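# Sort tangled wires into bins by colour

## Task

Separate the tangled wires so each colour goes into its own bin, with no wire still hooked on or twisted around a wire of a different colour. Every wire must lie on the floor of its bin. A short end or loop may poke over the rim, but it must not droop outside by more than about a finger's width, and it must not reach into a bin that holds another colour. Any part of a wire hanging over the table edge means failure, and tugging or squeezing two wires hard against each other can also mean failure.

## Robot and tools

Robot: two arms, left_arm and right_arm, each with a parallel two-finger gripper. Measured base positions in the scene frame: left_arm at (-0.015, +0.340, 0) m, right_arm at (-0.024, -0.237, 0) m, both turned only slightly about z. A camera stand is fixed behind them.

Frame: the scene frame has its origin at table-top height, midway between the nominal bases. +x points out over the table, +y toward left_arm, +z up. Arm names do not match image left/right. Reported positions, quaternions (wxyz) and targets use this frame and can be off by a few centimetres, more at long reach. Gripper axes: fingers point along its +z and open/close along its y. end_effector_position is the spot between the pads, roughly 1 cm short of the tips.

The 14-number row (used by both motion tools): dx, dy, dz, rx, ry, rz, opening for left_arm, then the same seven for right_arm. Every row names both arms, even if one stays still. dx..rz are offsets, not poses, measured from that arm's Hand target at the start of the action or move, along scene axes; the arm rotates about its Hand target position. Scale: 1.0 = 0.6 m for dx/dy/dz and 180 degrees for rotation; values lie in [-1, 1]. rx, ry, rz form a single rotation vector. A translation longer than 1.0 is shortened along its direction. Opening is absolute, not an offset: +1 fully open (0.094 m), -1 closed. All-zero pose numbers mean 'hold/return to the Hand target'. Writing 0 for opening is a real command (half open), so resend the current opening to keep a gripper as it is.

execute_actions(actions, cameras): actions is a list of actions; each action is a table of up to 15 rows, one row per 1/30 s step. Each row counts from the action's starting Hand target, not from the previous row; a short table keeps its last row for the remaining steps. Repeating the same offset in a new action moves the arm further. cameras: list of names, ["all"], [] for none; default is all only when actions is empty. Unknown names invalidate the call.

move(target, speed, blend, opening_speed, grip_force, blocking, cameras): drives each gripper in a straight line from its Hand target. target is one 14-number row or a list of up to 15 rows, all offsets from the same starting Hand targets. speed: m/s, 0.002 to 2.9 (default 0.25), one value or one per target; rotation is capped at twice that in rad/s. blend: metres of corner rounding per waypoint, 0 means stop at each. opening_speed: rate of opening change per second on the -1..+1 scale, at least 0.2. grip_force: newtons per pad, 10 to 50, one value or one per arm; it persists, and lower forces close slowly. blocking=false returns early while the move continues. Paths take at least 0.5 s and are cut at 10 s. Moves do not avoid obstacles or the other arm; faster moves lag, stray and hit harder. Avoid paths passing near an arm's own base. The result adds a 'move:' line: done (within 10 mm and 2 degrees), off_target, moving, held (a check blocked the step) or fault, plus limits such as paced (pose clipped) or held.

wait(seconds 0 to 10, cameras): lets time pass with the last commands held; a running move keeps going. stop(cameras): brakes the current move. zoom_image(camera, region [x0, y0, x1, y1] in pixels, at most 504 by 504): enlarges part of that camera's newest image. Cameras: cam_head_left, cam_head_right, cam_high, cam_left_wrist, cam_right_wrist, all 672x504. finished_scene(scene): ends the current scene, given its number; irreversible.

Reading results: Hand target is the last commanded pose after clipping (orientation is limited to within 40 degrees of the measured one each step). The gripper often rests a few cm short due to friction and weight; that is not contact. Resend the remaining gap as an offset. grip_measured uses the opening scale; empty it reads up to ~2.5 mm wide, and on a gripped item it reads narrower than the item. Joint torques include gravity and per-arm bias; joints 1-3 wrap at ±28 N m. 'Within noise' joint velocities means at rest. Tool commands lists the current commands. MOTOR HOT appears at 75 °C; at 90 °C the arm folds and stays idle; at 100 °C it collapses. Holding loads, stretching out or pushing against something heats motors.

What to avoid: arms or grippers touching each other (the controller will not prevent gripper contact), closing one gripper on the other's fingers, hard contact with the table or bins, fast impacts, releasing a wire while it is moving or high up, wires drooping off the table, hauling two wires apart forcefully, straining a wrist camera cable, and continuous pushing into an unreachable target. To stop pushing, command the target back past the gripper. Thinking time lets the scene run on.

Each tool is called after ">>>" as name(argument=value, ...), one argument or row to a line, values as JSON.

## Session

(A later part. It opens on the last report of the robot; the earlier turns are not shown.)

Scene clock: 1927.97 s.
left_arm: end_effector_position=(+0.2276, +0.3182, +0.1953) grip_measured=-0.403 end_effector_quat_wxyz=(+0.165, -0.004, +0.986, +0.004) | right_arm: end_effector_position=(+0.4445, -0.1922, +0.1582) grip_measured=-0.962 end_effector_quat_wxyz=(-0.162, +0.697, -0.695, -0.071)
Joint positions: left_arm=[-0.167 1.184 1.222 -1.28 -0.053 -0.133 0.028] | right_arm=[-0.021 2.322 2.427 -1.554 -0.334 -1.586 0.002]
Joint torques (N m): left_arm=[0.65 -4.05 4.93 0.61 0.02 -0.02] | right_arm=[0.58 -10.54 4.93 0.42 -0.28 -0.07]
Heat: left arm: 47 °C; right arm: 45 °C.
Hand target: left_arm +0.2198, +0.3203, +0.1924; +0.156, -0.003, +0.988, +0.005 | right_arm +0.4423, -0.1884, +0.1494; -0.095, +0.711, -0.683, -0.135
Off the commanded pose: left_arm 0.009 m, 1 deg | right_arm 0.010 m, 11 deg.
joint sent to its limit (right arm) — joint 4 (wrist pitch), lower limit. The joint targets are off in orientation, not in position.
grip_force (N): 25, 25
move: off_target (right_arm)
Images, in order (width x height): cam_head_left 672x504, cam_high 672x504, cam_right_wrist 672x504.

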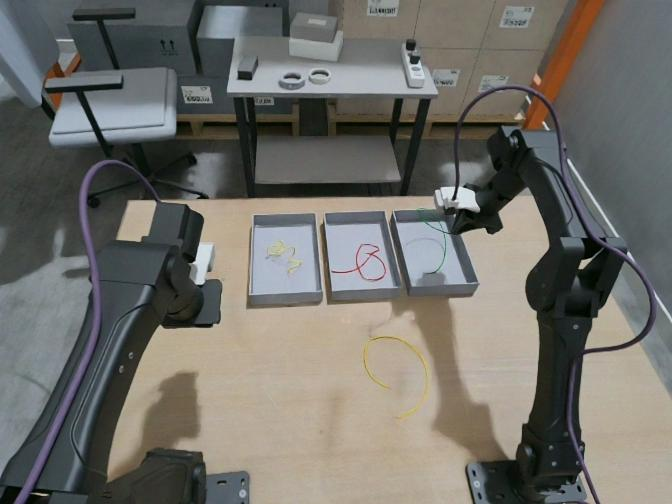

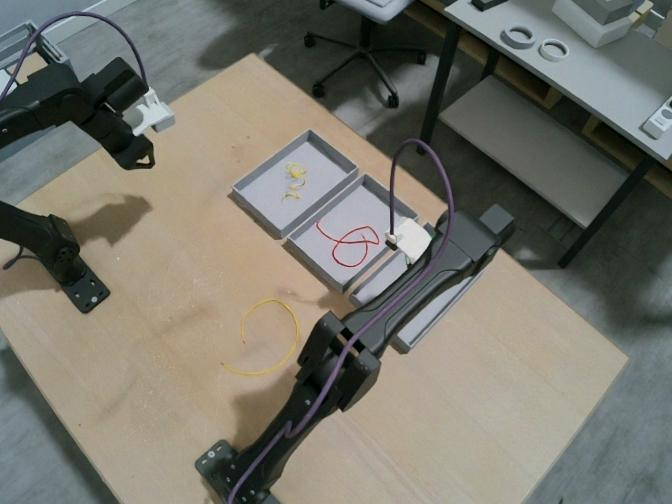

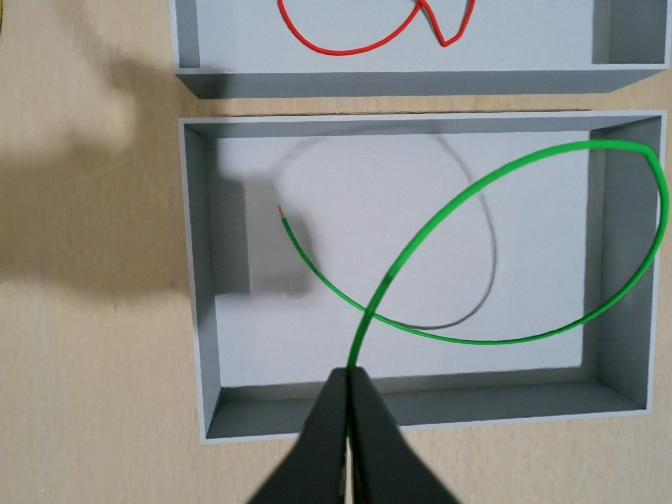

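>>> move(
  target=[
    [0,0,0.0,0,0,0,-0.4,-0.035,0.025,-0.05,0,0,0,-1],
    [0,0,0.0,0,0,0,-0.4,-0.035,0.025,-0.19,0,0,0,-1],
  ],
  speed=0.12,
  blend=[0.02,0],
  cameras=["cam_right_wrist","cam_head_left"],
)

Scene clock: 1939.10 s.
left_arm: end_effector_position=(+0.2276, +0.3182, +0.1953) grip_measured=-0.403 end_effector_quat_wxyz=(+0.165, -0.004, +0.986, +0.004) | right_arm: end_effector_position=(+0.4242, -0.1767, +0.0475) grip_measured=-0.962 end_effector_quat_wxyz=(-0.102, +0.709, -0.687, -0.125)
Joint positions: left_arm=[-0.167 1.184 1.222 -1.28 -0.053 -0.133 0.028] | right_arm=[0.017 2.351 2.041 -1.297 -0.322 -1.602 0.002]
Joint torques (N m): left_arm=[0.59 -3.89 4.83 0.66 0.02 0.08] | right_arm=[0.46 -10.3 4.77 0.26 -0.29 -0.08]
Heat: left arm: 47 °C; right arm: 44 °C.
Hand target: left_arm +0.2198, +0.3203, +0.1924; +0.156, -0.003, +0.988, +0.005 | right_arm +0.4214, -0.1735, +0.0355; -0.095, +0.711, -0.683, -0.135
Off the commanded pose: left_arm 0.009 m, 1 deg | right_arm 0.013 m, 2 deg.
grip_force (N): 25, 25
move: off_target (right_arm)
Images, in order (width x height): cam_head_left 672x504, cam_right_wrist 672x504.

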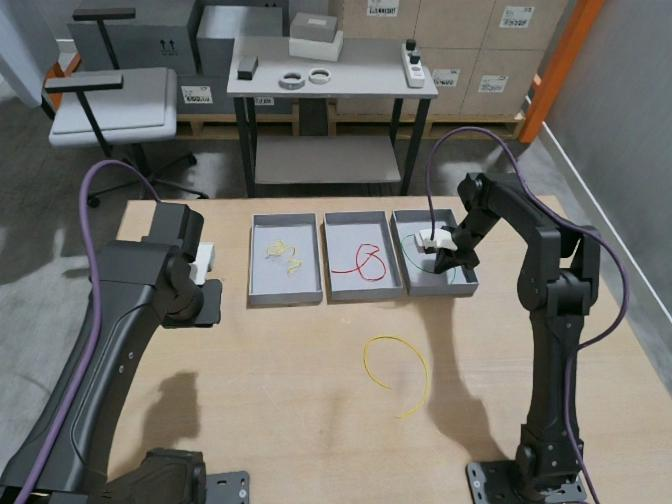

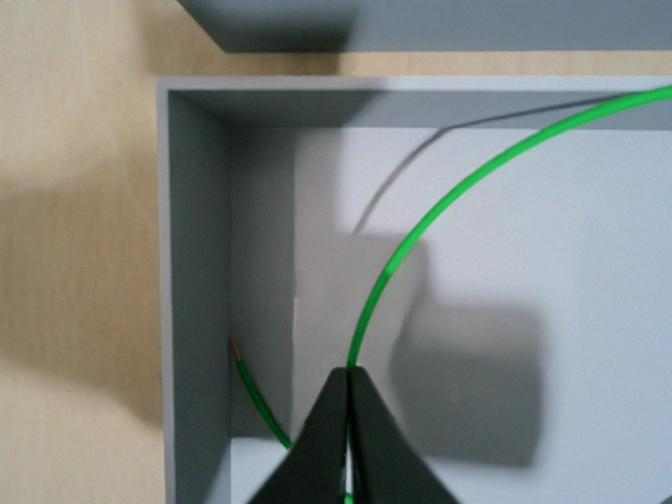

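>>> move(
  target=[
    [0,0,0.0,0,0,0,-0.4,0.015,-0.01,-0.02,0,0,0,-1],
    [0,0,0.0,0,0,0,-0.4,0.015,-0.01,-0.02,0,0,0,-0.6],
    [0,0,0.0,0,0,0,-0.4,0.015,-0.01,0.25,0,0,0,-0.6],
    [0,0,0.0,0,0,0,-0.4,-0.2,-0.02,0.3,0,0,0,-0.6],
  ],
  speed=0.12,
  opening_speed=0.3,
  blend=[0,0,0.03,0],
  cameras=["cam_right_wrist","cam_head_left","cam_high"],
)

>>> zoom_image(
  camera="cam_head_left",
  region=[240, 190, 500, 430],
)

Scene clock: 1953.60 s.
left_arm: end_effector_position=(+0.2276, +0.3182, +0.1953) grip_measured=-0.403 end_effector_quat_wxyz=(+0.165, -0.004, +0.986, +0.004) | right_arm: end_effector_position=(+0.3074, -0.1852, +0.2102) grip_measured=-0.602 end_effector_quat_wxyz=(-0.140, +0.703, -0.692, -0.085)
Joint positions: left_arm=[-0.167 1.184 1.222 -1.28 -0.053 -0.133 0.028] | right_arm=[-0.006 1.768 1.824 -1.554 -0.321 -1.592 0.019]
Joint torques (N m): left_arm=[0.69 -4.23 4.78 0.61 0.07 0.03] | right_arm=[-0.53 -9.36 4.4 0.32 -0.38 -0.08]
Heat: left arm: 47 °C; right arm: 44 °C.
Hand target: left_arm +0.2198, +0.3203, +0.1924; +0.156, -0.003, +0.988, +0.005 | right_arm +0.3014, -0.1856, +0.2155; -0.095, +0.711, -0.683, -0.135
Off the commanded pose: left_arm 0.009 m, 1 deg | right_arm 0.008 m, 8 deg.
joint sent to its limit (right arm) — joint 4 (wrist pitch), lower limit. The joint targets are off in orientation, not in position.
grip_force (N): 25, 25
move: off_target (right_arm)
Images, in order (width x height): cam_head_left 672x504, cam_high 672x504, cam_right_wrist 672x504.

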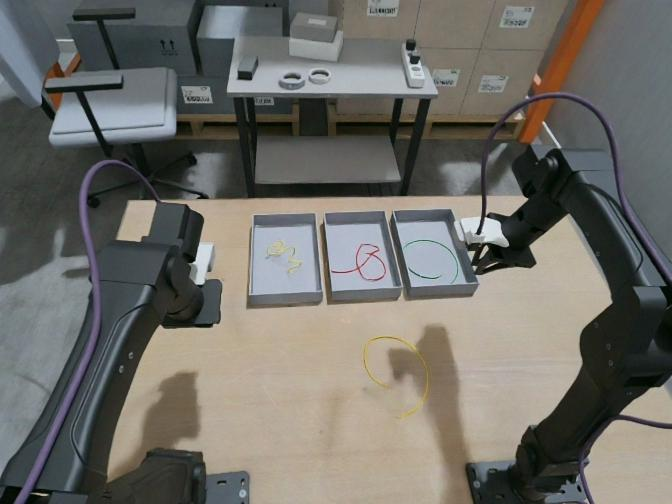

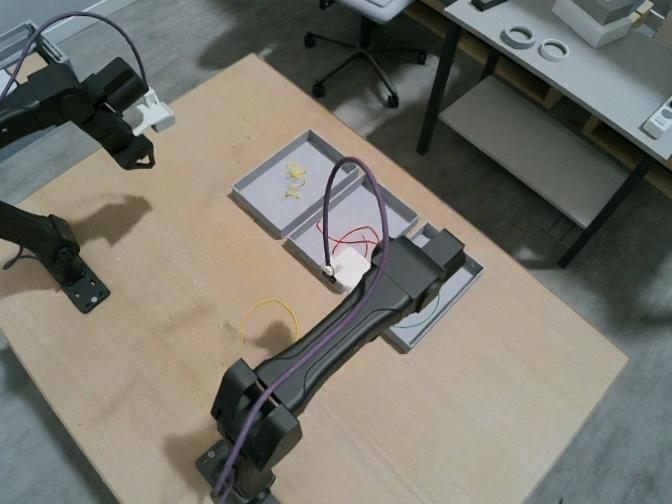

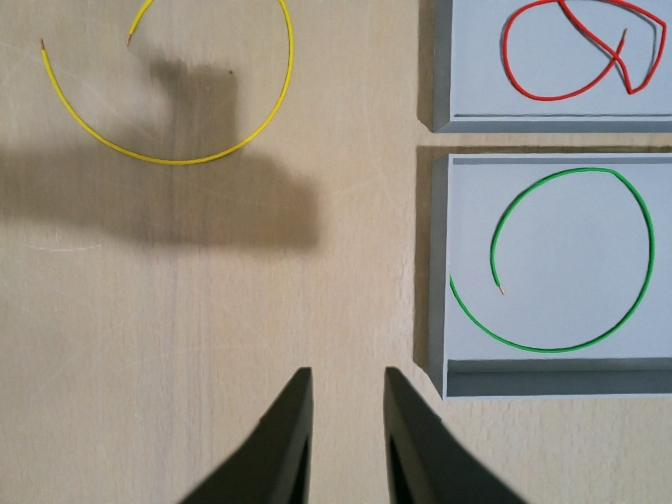

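Scaled by 1.938 from the camera's 672x504 image, which has a finer 960x720 frame.

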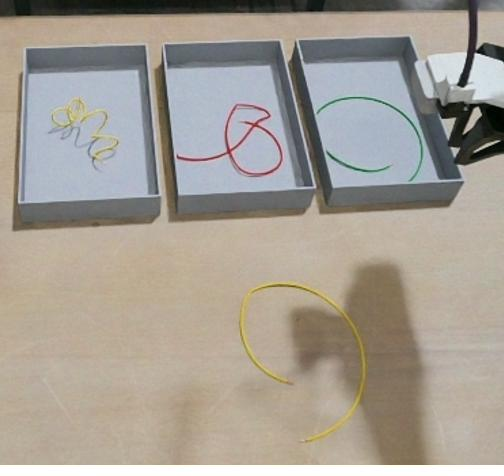

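>>> move(
  target=[-0.01,-0.42,0.05,0,0,0,-0.4,-0.17,-0.15,0,0,0,0,-0.6],
  speed=0.25,
  cameras=["cam_left_wrist","cam_head_left"],
)

Scene clock: 1965.47 s.
left_arm: end_effector_position=(+0.2111, +0.0656, +0.2217) grip_measured=-0.403 end_effector_quat_wxyz=(+0.152, +0.002, +0.988, -0.007) | right_arm: end_effector_position=(+0.2052, -0.2774, +0.2158) grip_measured=-0.602 end_effector_quat_wxyz=(-0.147, +0.698, -0.701, -0.005)
Joint positions: left_arm=[-1.043 1.769 1.875 -1.498 -0.249 -0.983 0.028] | right_arm=[-0.379 1.351 1.442 -1.554 -0.275 -1.942 0.019]
Joint torques (N m): left_arm=[0.02 -6.74 6.91 0.36 -0.28 -0.11] | right_arm=[-0.14 -4.57 4.22 0.39 -0.23 -0.06]
Heat: left arm: 47 °C; right arm: 45 °C.
Hand target: left_arm +0.2138, +0.0683, +0.2224; +0.156, -0.003, +0.988, +0.005 | right_arm +0.1994, -0.2756, +0.2154; -0.095, +0.711, -0.684, -0.135
Off the commanded pose: left_arm 0.004 m, 2 deg | right_arm 0.006 m, 16 deg.
joint sent to its limit (right arm) — joint 4 (wrist pitch), lower limit. The joint targets are off in orientation, not in position.
grip_force (N): 25, 25
move: off_target (right_arm)
Images, in order (width x height): cam_head_left 672x504, cam_left_wrist 672x504.

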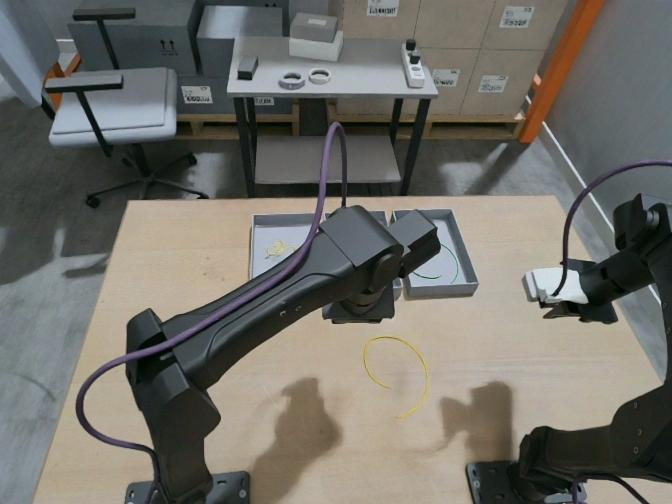

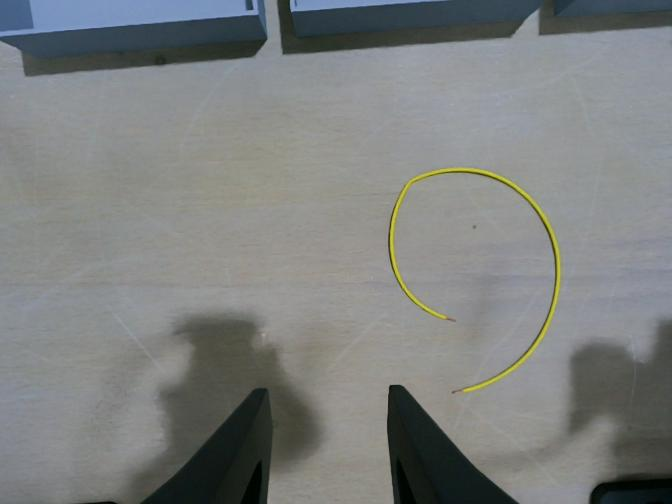

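>>> move(
  target=[0.009,-0.077,-0.26,0,0,0,-0.6,0,0,0,0,0,0,-0.6],
  speed=0.2,
  cameras=["cam_left_wrist"],
)

Scene clock: 1975.33 s.
left_arm: end_effector_position=(+0.2174, +0.0222, +0.0706) grip_measured=-0.597 end_effector_quat_wxyz=(+0.147, -0.001, +0.989, -0.001) | right_arm: end_effector_position=(+0.2052, -0.2774, +0.2158) grip_measured=-0.602 end_effector_quat_wxyz=(-0.147, +0.698, -0.701, -0.005)
Joint positions: left_arm=[-1.092 1.913 1.454 -0.962 -0.254 -1.039 0.019] | right_arm=[-0.379 1.351 1.442 -1.554 -0.275 -1.943 0.019]
Joint torques (N m): left_arm=[-0.54 -8.81 5.29 0.61 -0.34 -0.14] | right_arm=[-0.13 -4.59 4.22 0.39 -0.23 -0.07]
Heat: left arm: 47 °C; right arm: 43 °C.
Hand target: left_arm +0.2193, +0.0220, +0.0664; +0.156, -0.003, +0.988, +0.005 | right_arm +0.1994, -0.2756, +0.2154; -0.095, +0.711, -0.684, -0.135
Off the commanded pose: left_arm 0.004 m, 1 deg | right_arm 0.006 m, 16 deg.
joint sent to its limit (right arm) — joint 4 (wrist pitch), lower limit. The joint targets are off in orientation, not in position.
grip_force (N): 25, 25
move: off_target (right_arm)
Images, in order (width x height): cam_left_wrist 672x504.

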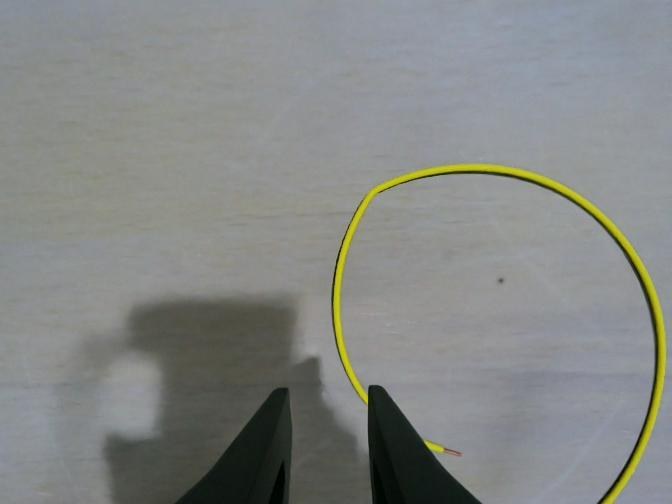

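>>> move(
  target=[
    [-0.003,-0.008,-0.11,0,0,0,-0.6,0,0,0,0,0,0,-0.6],
    [-0.003,-0.008,-0.115,0,0,0,-1,0,0,0,0,0,0,-0.6],
  ],
  speed=0.12,
  opening_speed=0.4,
  cameras=["cam_left_wrist"],
)

Scene clock: 1989.37 s.
left_arm: end_effector_position=(+0.2181, +0.0135, +0.0087) grip_measured=-0.948 end_effector_quat_wxyz=(+0.152, -0.002, +0.988, -0.009) | right_arm: end_effector_position=(+0.2052, -0.2774, +0.2158) grip_measured=-0.602 end_effector_quat_wxyz=(-0.147, +0.698, -0.701, -0.005)
Joint positions: left_arm=[-1.102 2.002 1.318 -0.72 -0.258 -1.051 0.002] | right_arm=[-0.379 1.351 1.442 -1.554 -0.275 -1.943 0.019]
Joint torques (N m): left_arm=[-0.58 -8.12 4.33 0.68 -0.3 -0.08] | right_arm=[-0.14 -4.59 4.22 0.4 -0.24 -0.07]
Heat: left arm: 46 °C; right arm: 42 °C.
Hand target: left_arm +0.2174, +0.0173, -0.0026; +0.156, -0.003, +0.988, +0.005 | right_arm +0.1994, -0.2756, +0.2154; -0.095, +0.711, -0.684, -0.135
Off the commanded pose: left_arm 0.012 m, 2 deg | right_arm 0.006 m, 16 deg.
joint sent to its limit (right arm) — joint 4 (wrist pitch), lower limit. The joint targets are off in orientation, not in position.
grip_force (N): 25, 25
move: off_target (left_arm, right_arm); target 2's new opening was sent with left_arm's hand 0.012 m and 2 deg from that target
Images, in order (width x height): cam_left_wrist 672x504.

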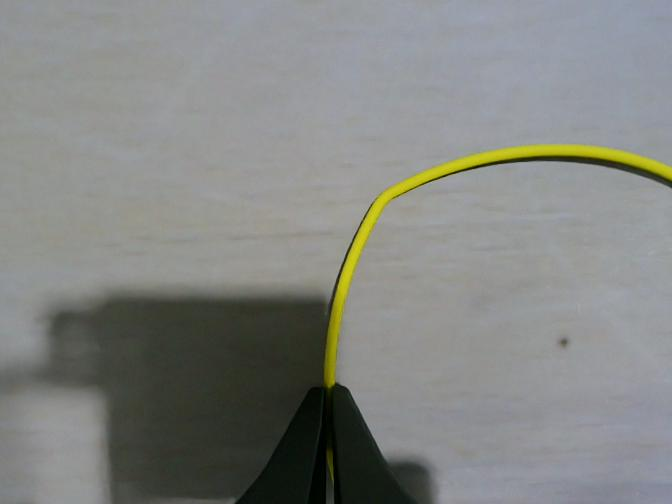

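>>> move(
  target=[
    [0,0,0.37,0,0,0,-1,0,0,0,0,0,0,-0.6],
    [0.1,0.37,0.37,0,0,0,-1,0,0,0,0,0,0,-0.6],
    [0.42,0.38,0.35,0,0,0,-1,0,0,0,0,0,0,-0.6],
  ],
  speed=0.2,
  blend=[0.04,0.05,0],
  cameras=["cam_left_wrist","cam_head_left","cam_high"],
)

Scene clock: 2002.77 s.
left_arm: end_effector_position=(+0.4701, +0.2440, +0.2133) grip_measured=-0.949 end_effector_quat_wxyz=(+0.176, -0.006, +0.984, +0.001) | right_arm: end_effector_position=(+0.2052, -0.2774, +0.2158) grip_measured=-0.602 end_effector_quat_wxyz=(-0.147, +0.698, -0.701, -0.005)
Joint positions: left_arm=[-0.261 2.301 2.618 -1.543 -0.081 -0.225 0.002] | right_arm=[-0.379 1.351 1.442 -1.554 -0.275 -1.943 0.019]
Joint torques (N m): left_arm=[0.29 -10.55 6.52 0.63 0.04 0.07] | right_arm=[-0.14 -4.59 4.22 0.39 -0.23 -0.07]
Heat: left arm: 46 °C; right arm: 42 °C.
Hand target: left_arm +0.4694, +0.2452, +0.2073; +0.156, -0.003, +0.988, +0.005 | right_arm +0.1994, -0.2756, +0.2154; -0.095, +0.711, -0.684, -0.135
Off the commanded pose: left_arm 0.006 m, 2 deg | right_arm 0.006 m, 16 deg.
joint sent to its limit (left arm) — joint 4 (wrist pitch), lower limit. The joint targets still meet the commanded pose.
joint sent to its limit (right arm) — joint 4 (wrist pitch), lower limit. The joint targets are off in orientation, not in position.
grip_force (N): 25, 25
move: off_target (right_arm)
Images, in order (width x height): cam_head_left 672x504, cam_high 672x504, cam_left_wrist 672x504.

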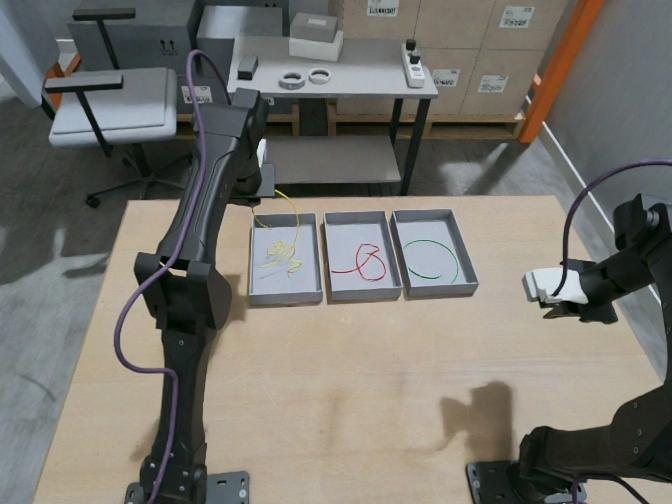

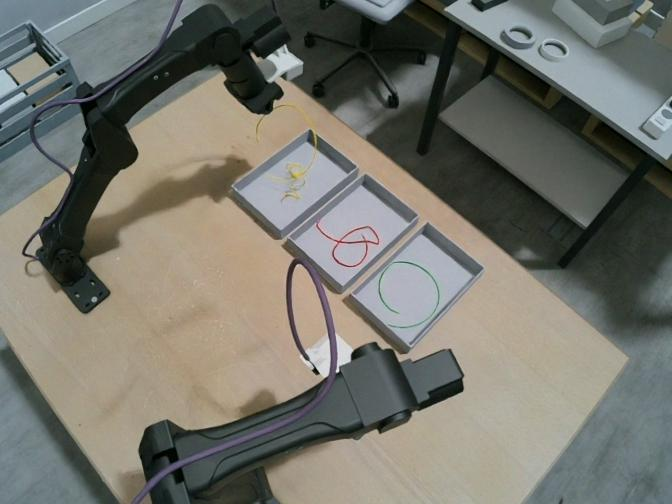

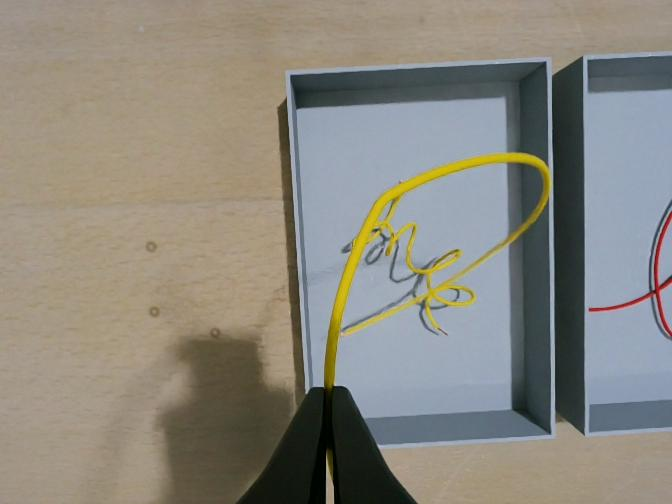

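>>> move(
  target=[
    [0,0,-0.26,0,0,0,-1,0,0,0,0,0,0,-0.6],
  ],
  speed=0.15,
  cameras=["cam_left_wrist","cam_head_left"],
)

Scene clock: 2010.00 s.
left_arm: end_effector_position=(+0.4680, +0.2443, +0.0505) grip_measured=-0.949 end_effector_quat_wxyz=(+0.150, -0.005, +0.989, +0.006) | right_arm: end_effector_position=(+0.2052, -0.2774, +0.2158) grip_measured=-0.602 end_effector_quat_wxyz=(-0.147, +0.698, -0.701, -0.005)
Joint positions: left_arm=[-0.261 2.187 1.772 -0.865 -0.08 -0.225 0.002] | right_arm=[-0.379 1.351 1.442 -1.554 -0.275 -1.943 0.019]
Joint torques (N m): left_arm=[0.39 -12.71 5.11 0.89 0 0.03] | right_arm=[-0.14 -4.6 4.23 0.4 -0.23 -0.07]
Motor temperatures (°C): left_arm=[33 42 47 34 32 33 35] | right_arm=[31 40 42 39 34 32 34]
Heat: left arm: 47 °C; right arm: 42 °C.
Hand target: left_arm +0.4694, +0.2451, +0.0513; +0.155, -0.003, +0.988, +0.005 | right_arm +0.1994, -0.2756, +0.2154; -0.095, +0.711, -0.684, -0.135
Off the commanded pose: left_arm 0.002 m, 1 deg | right_arm 0.006 m, 16 deg.
joint sent to its limit (right arm) — joint 4 (wrist pitch), lower limit. The joint targets are off in orientation, not in position.
grip_force (N): 25, 25
move: off_target (right_arm)
Images, in order (width x height): cam_head_left 672x504, cam_left_wrist 672x504.

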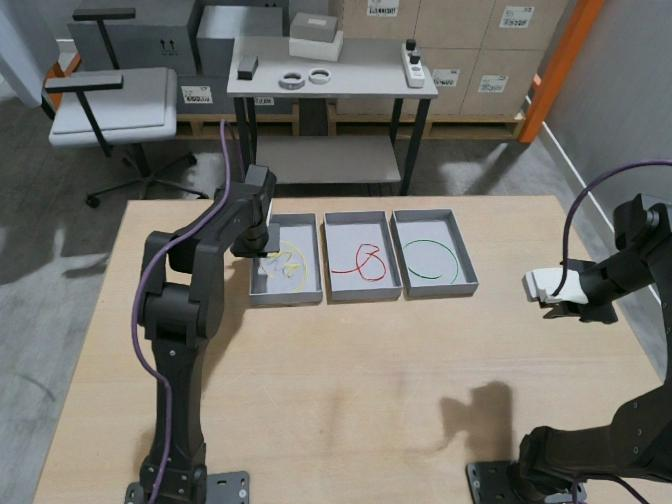

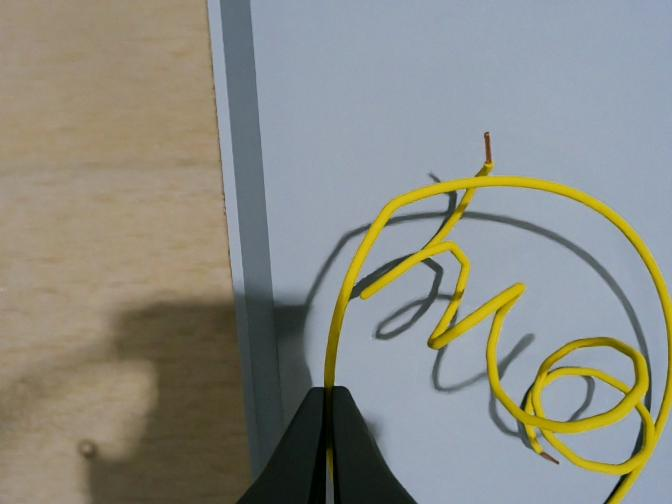

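Release and retreat.

>>> move(
  target=[
    [0.01,0,-0.045,0,0,0,-1,0,0,0,0,0,0,-0.6],
    [0.01,0,-0.045,0,0,0,-0.7,0,0,0,0,0,0,-0.6],
    [0.01,0,0.2,0,0,0,-0.7,0,0,0,0,0,0,-0.6],
    [-0.35,0.1,0.25,0,0,0,-0.7,0,0,0,0,0,0,-0.6],
  ],
  speed=0.15,
  opening_speed=0.4,
  blend=[0,0,0.03,0],
  cameras=["all"],
)

>>> zoom_image(
  camera="cam_high",
  region=[220, 110, 500, 360],
)

>>> zoom_image(
  camera="cam_head_left",
  region=[240, 190, 500, 320],
)

Scene clock: 2024.83 s.
left_arm: end_effector_position=(+0.2665, +0.3026, +0.2047) grip_measured=-0.703 end_effector_quat_wxyz=(+0.167, -0.005, +0.986, +0.003) | right_arm: end_effector_position=(+0.2052, -0.2774, +0.2158) grip_measured=-0.602 end_effector_quat_wxyz=(-0.147, +0.698, -0.701, -0.005)
Joint positions: left_arm=[-0.212 1.34 1.364 -1.266 -0.066 -0.176 0.014] | right_arm=[-0.379 1.351 1.442 -1.554 -0.275 -1.943 0.019]
Joint torques (N m): left_arm=[0.75 -4.75 4.9 0.62 -0.06 0.11] | right_arm=[-0.16 -4.6 4.21 0.4 -0.24 -0.07]
Heat: left arm: 47 °C; right arm: 42 °C.
Hand target: left_arm +0.2595, +0.3052, +0.2014; +0.156, -0.003, +0.988, +0.005 | right_arm +0.1994, -0.2756, +0.2154; -0.095, +0.711, -0.684, -0.135
Off the commanded pose: left_arm 0.008 m, 1 deg | right_arm 0.006 m, 16 deg.
joint sent to its limit (right arm) — joint 4 (wrist pitch), lower limit. The joint targets are off in orientation, not in position.
grip_force (N): 25, 25
move: off_target (right_arm); target 2's new opening was sent with left_arm's hand 0.013 m and 1 deg from that target

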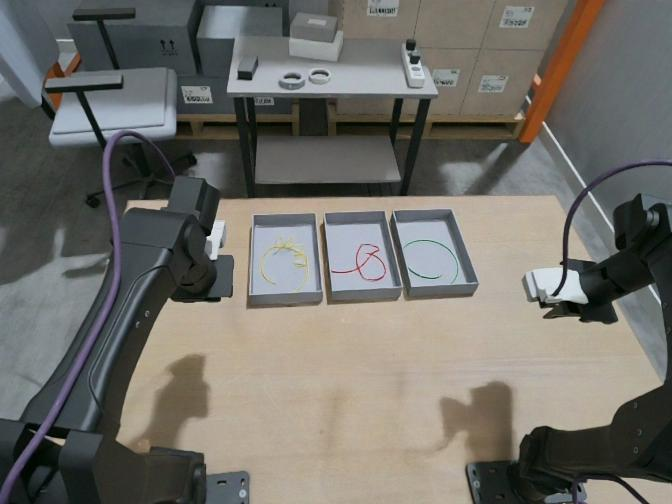

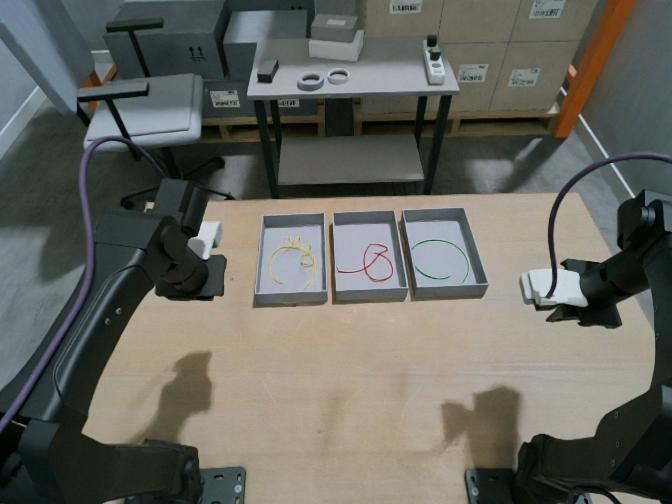

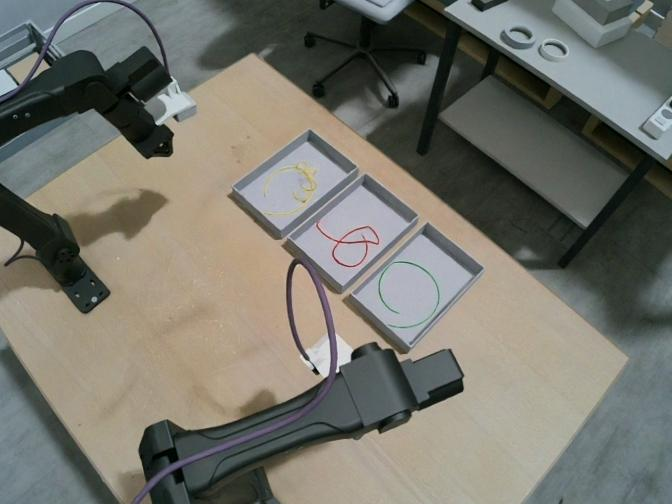

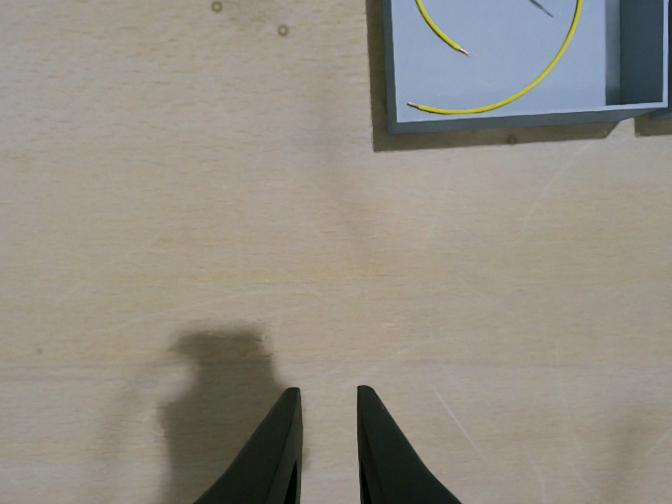

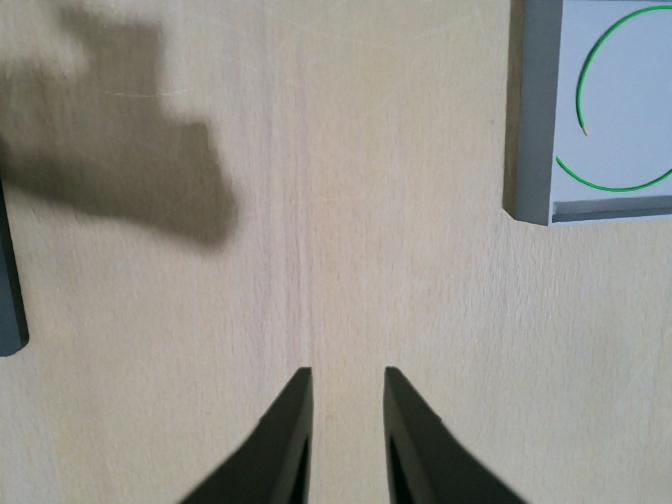

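Scaled by 1.800 from the camera's 672x504 image, which has a finer 960x720 frame.

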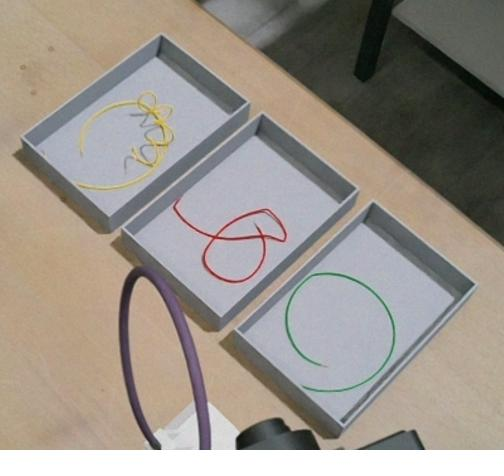

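Scaled by 1.938 from the camera's 672x504 image, which has a finer 960x720 frame.

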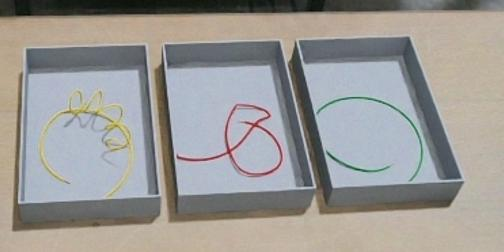

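All sorted.

>>> finished_scene(
  scene=2,
)

The scene is finished: the task was done.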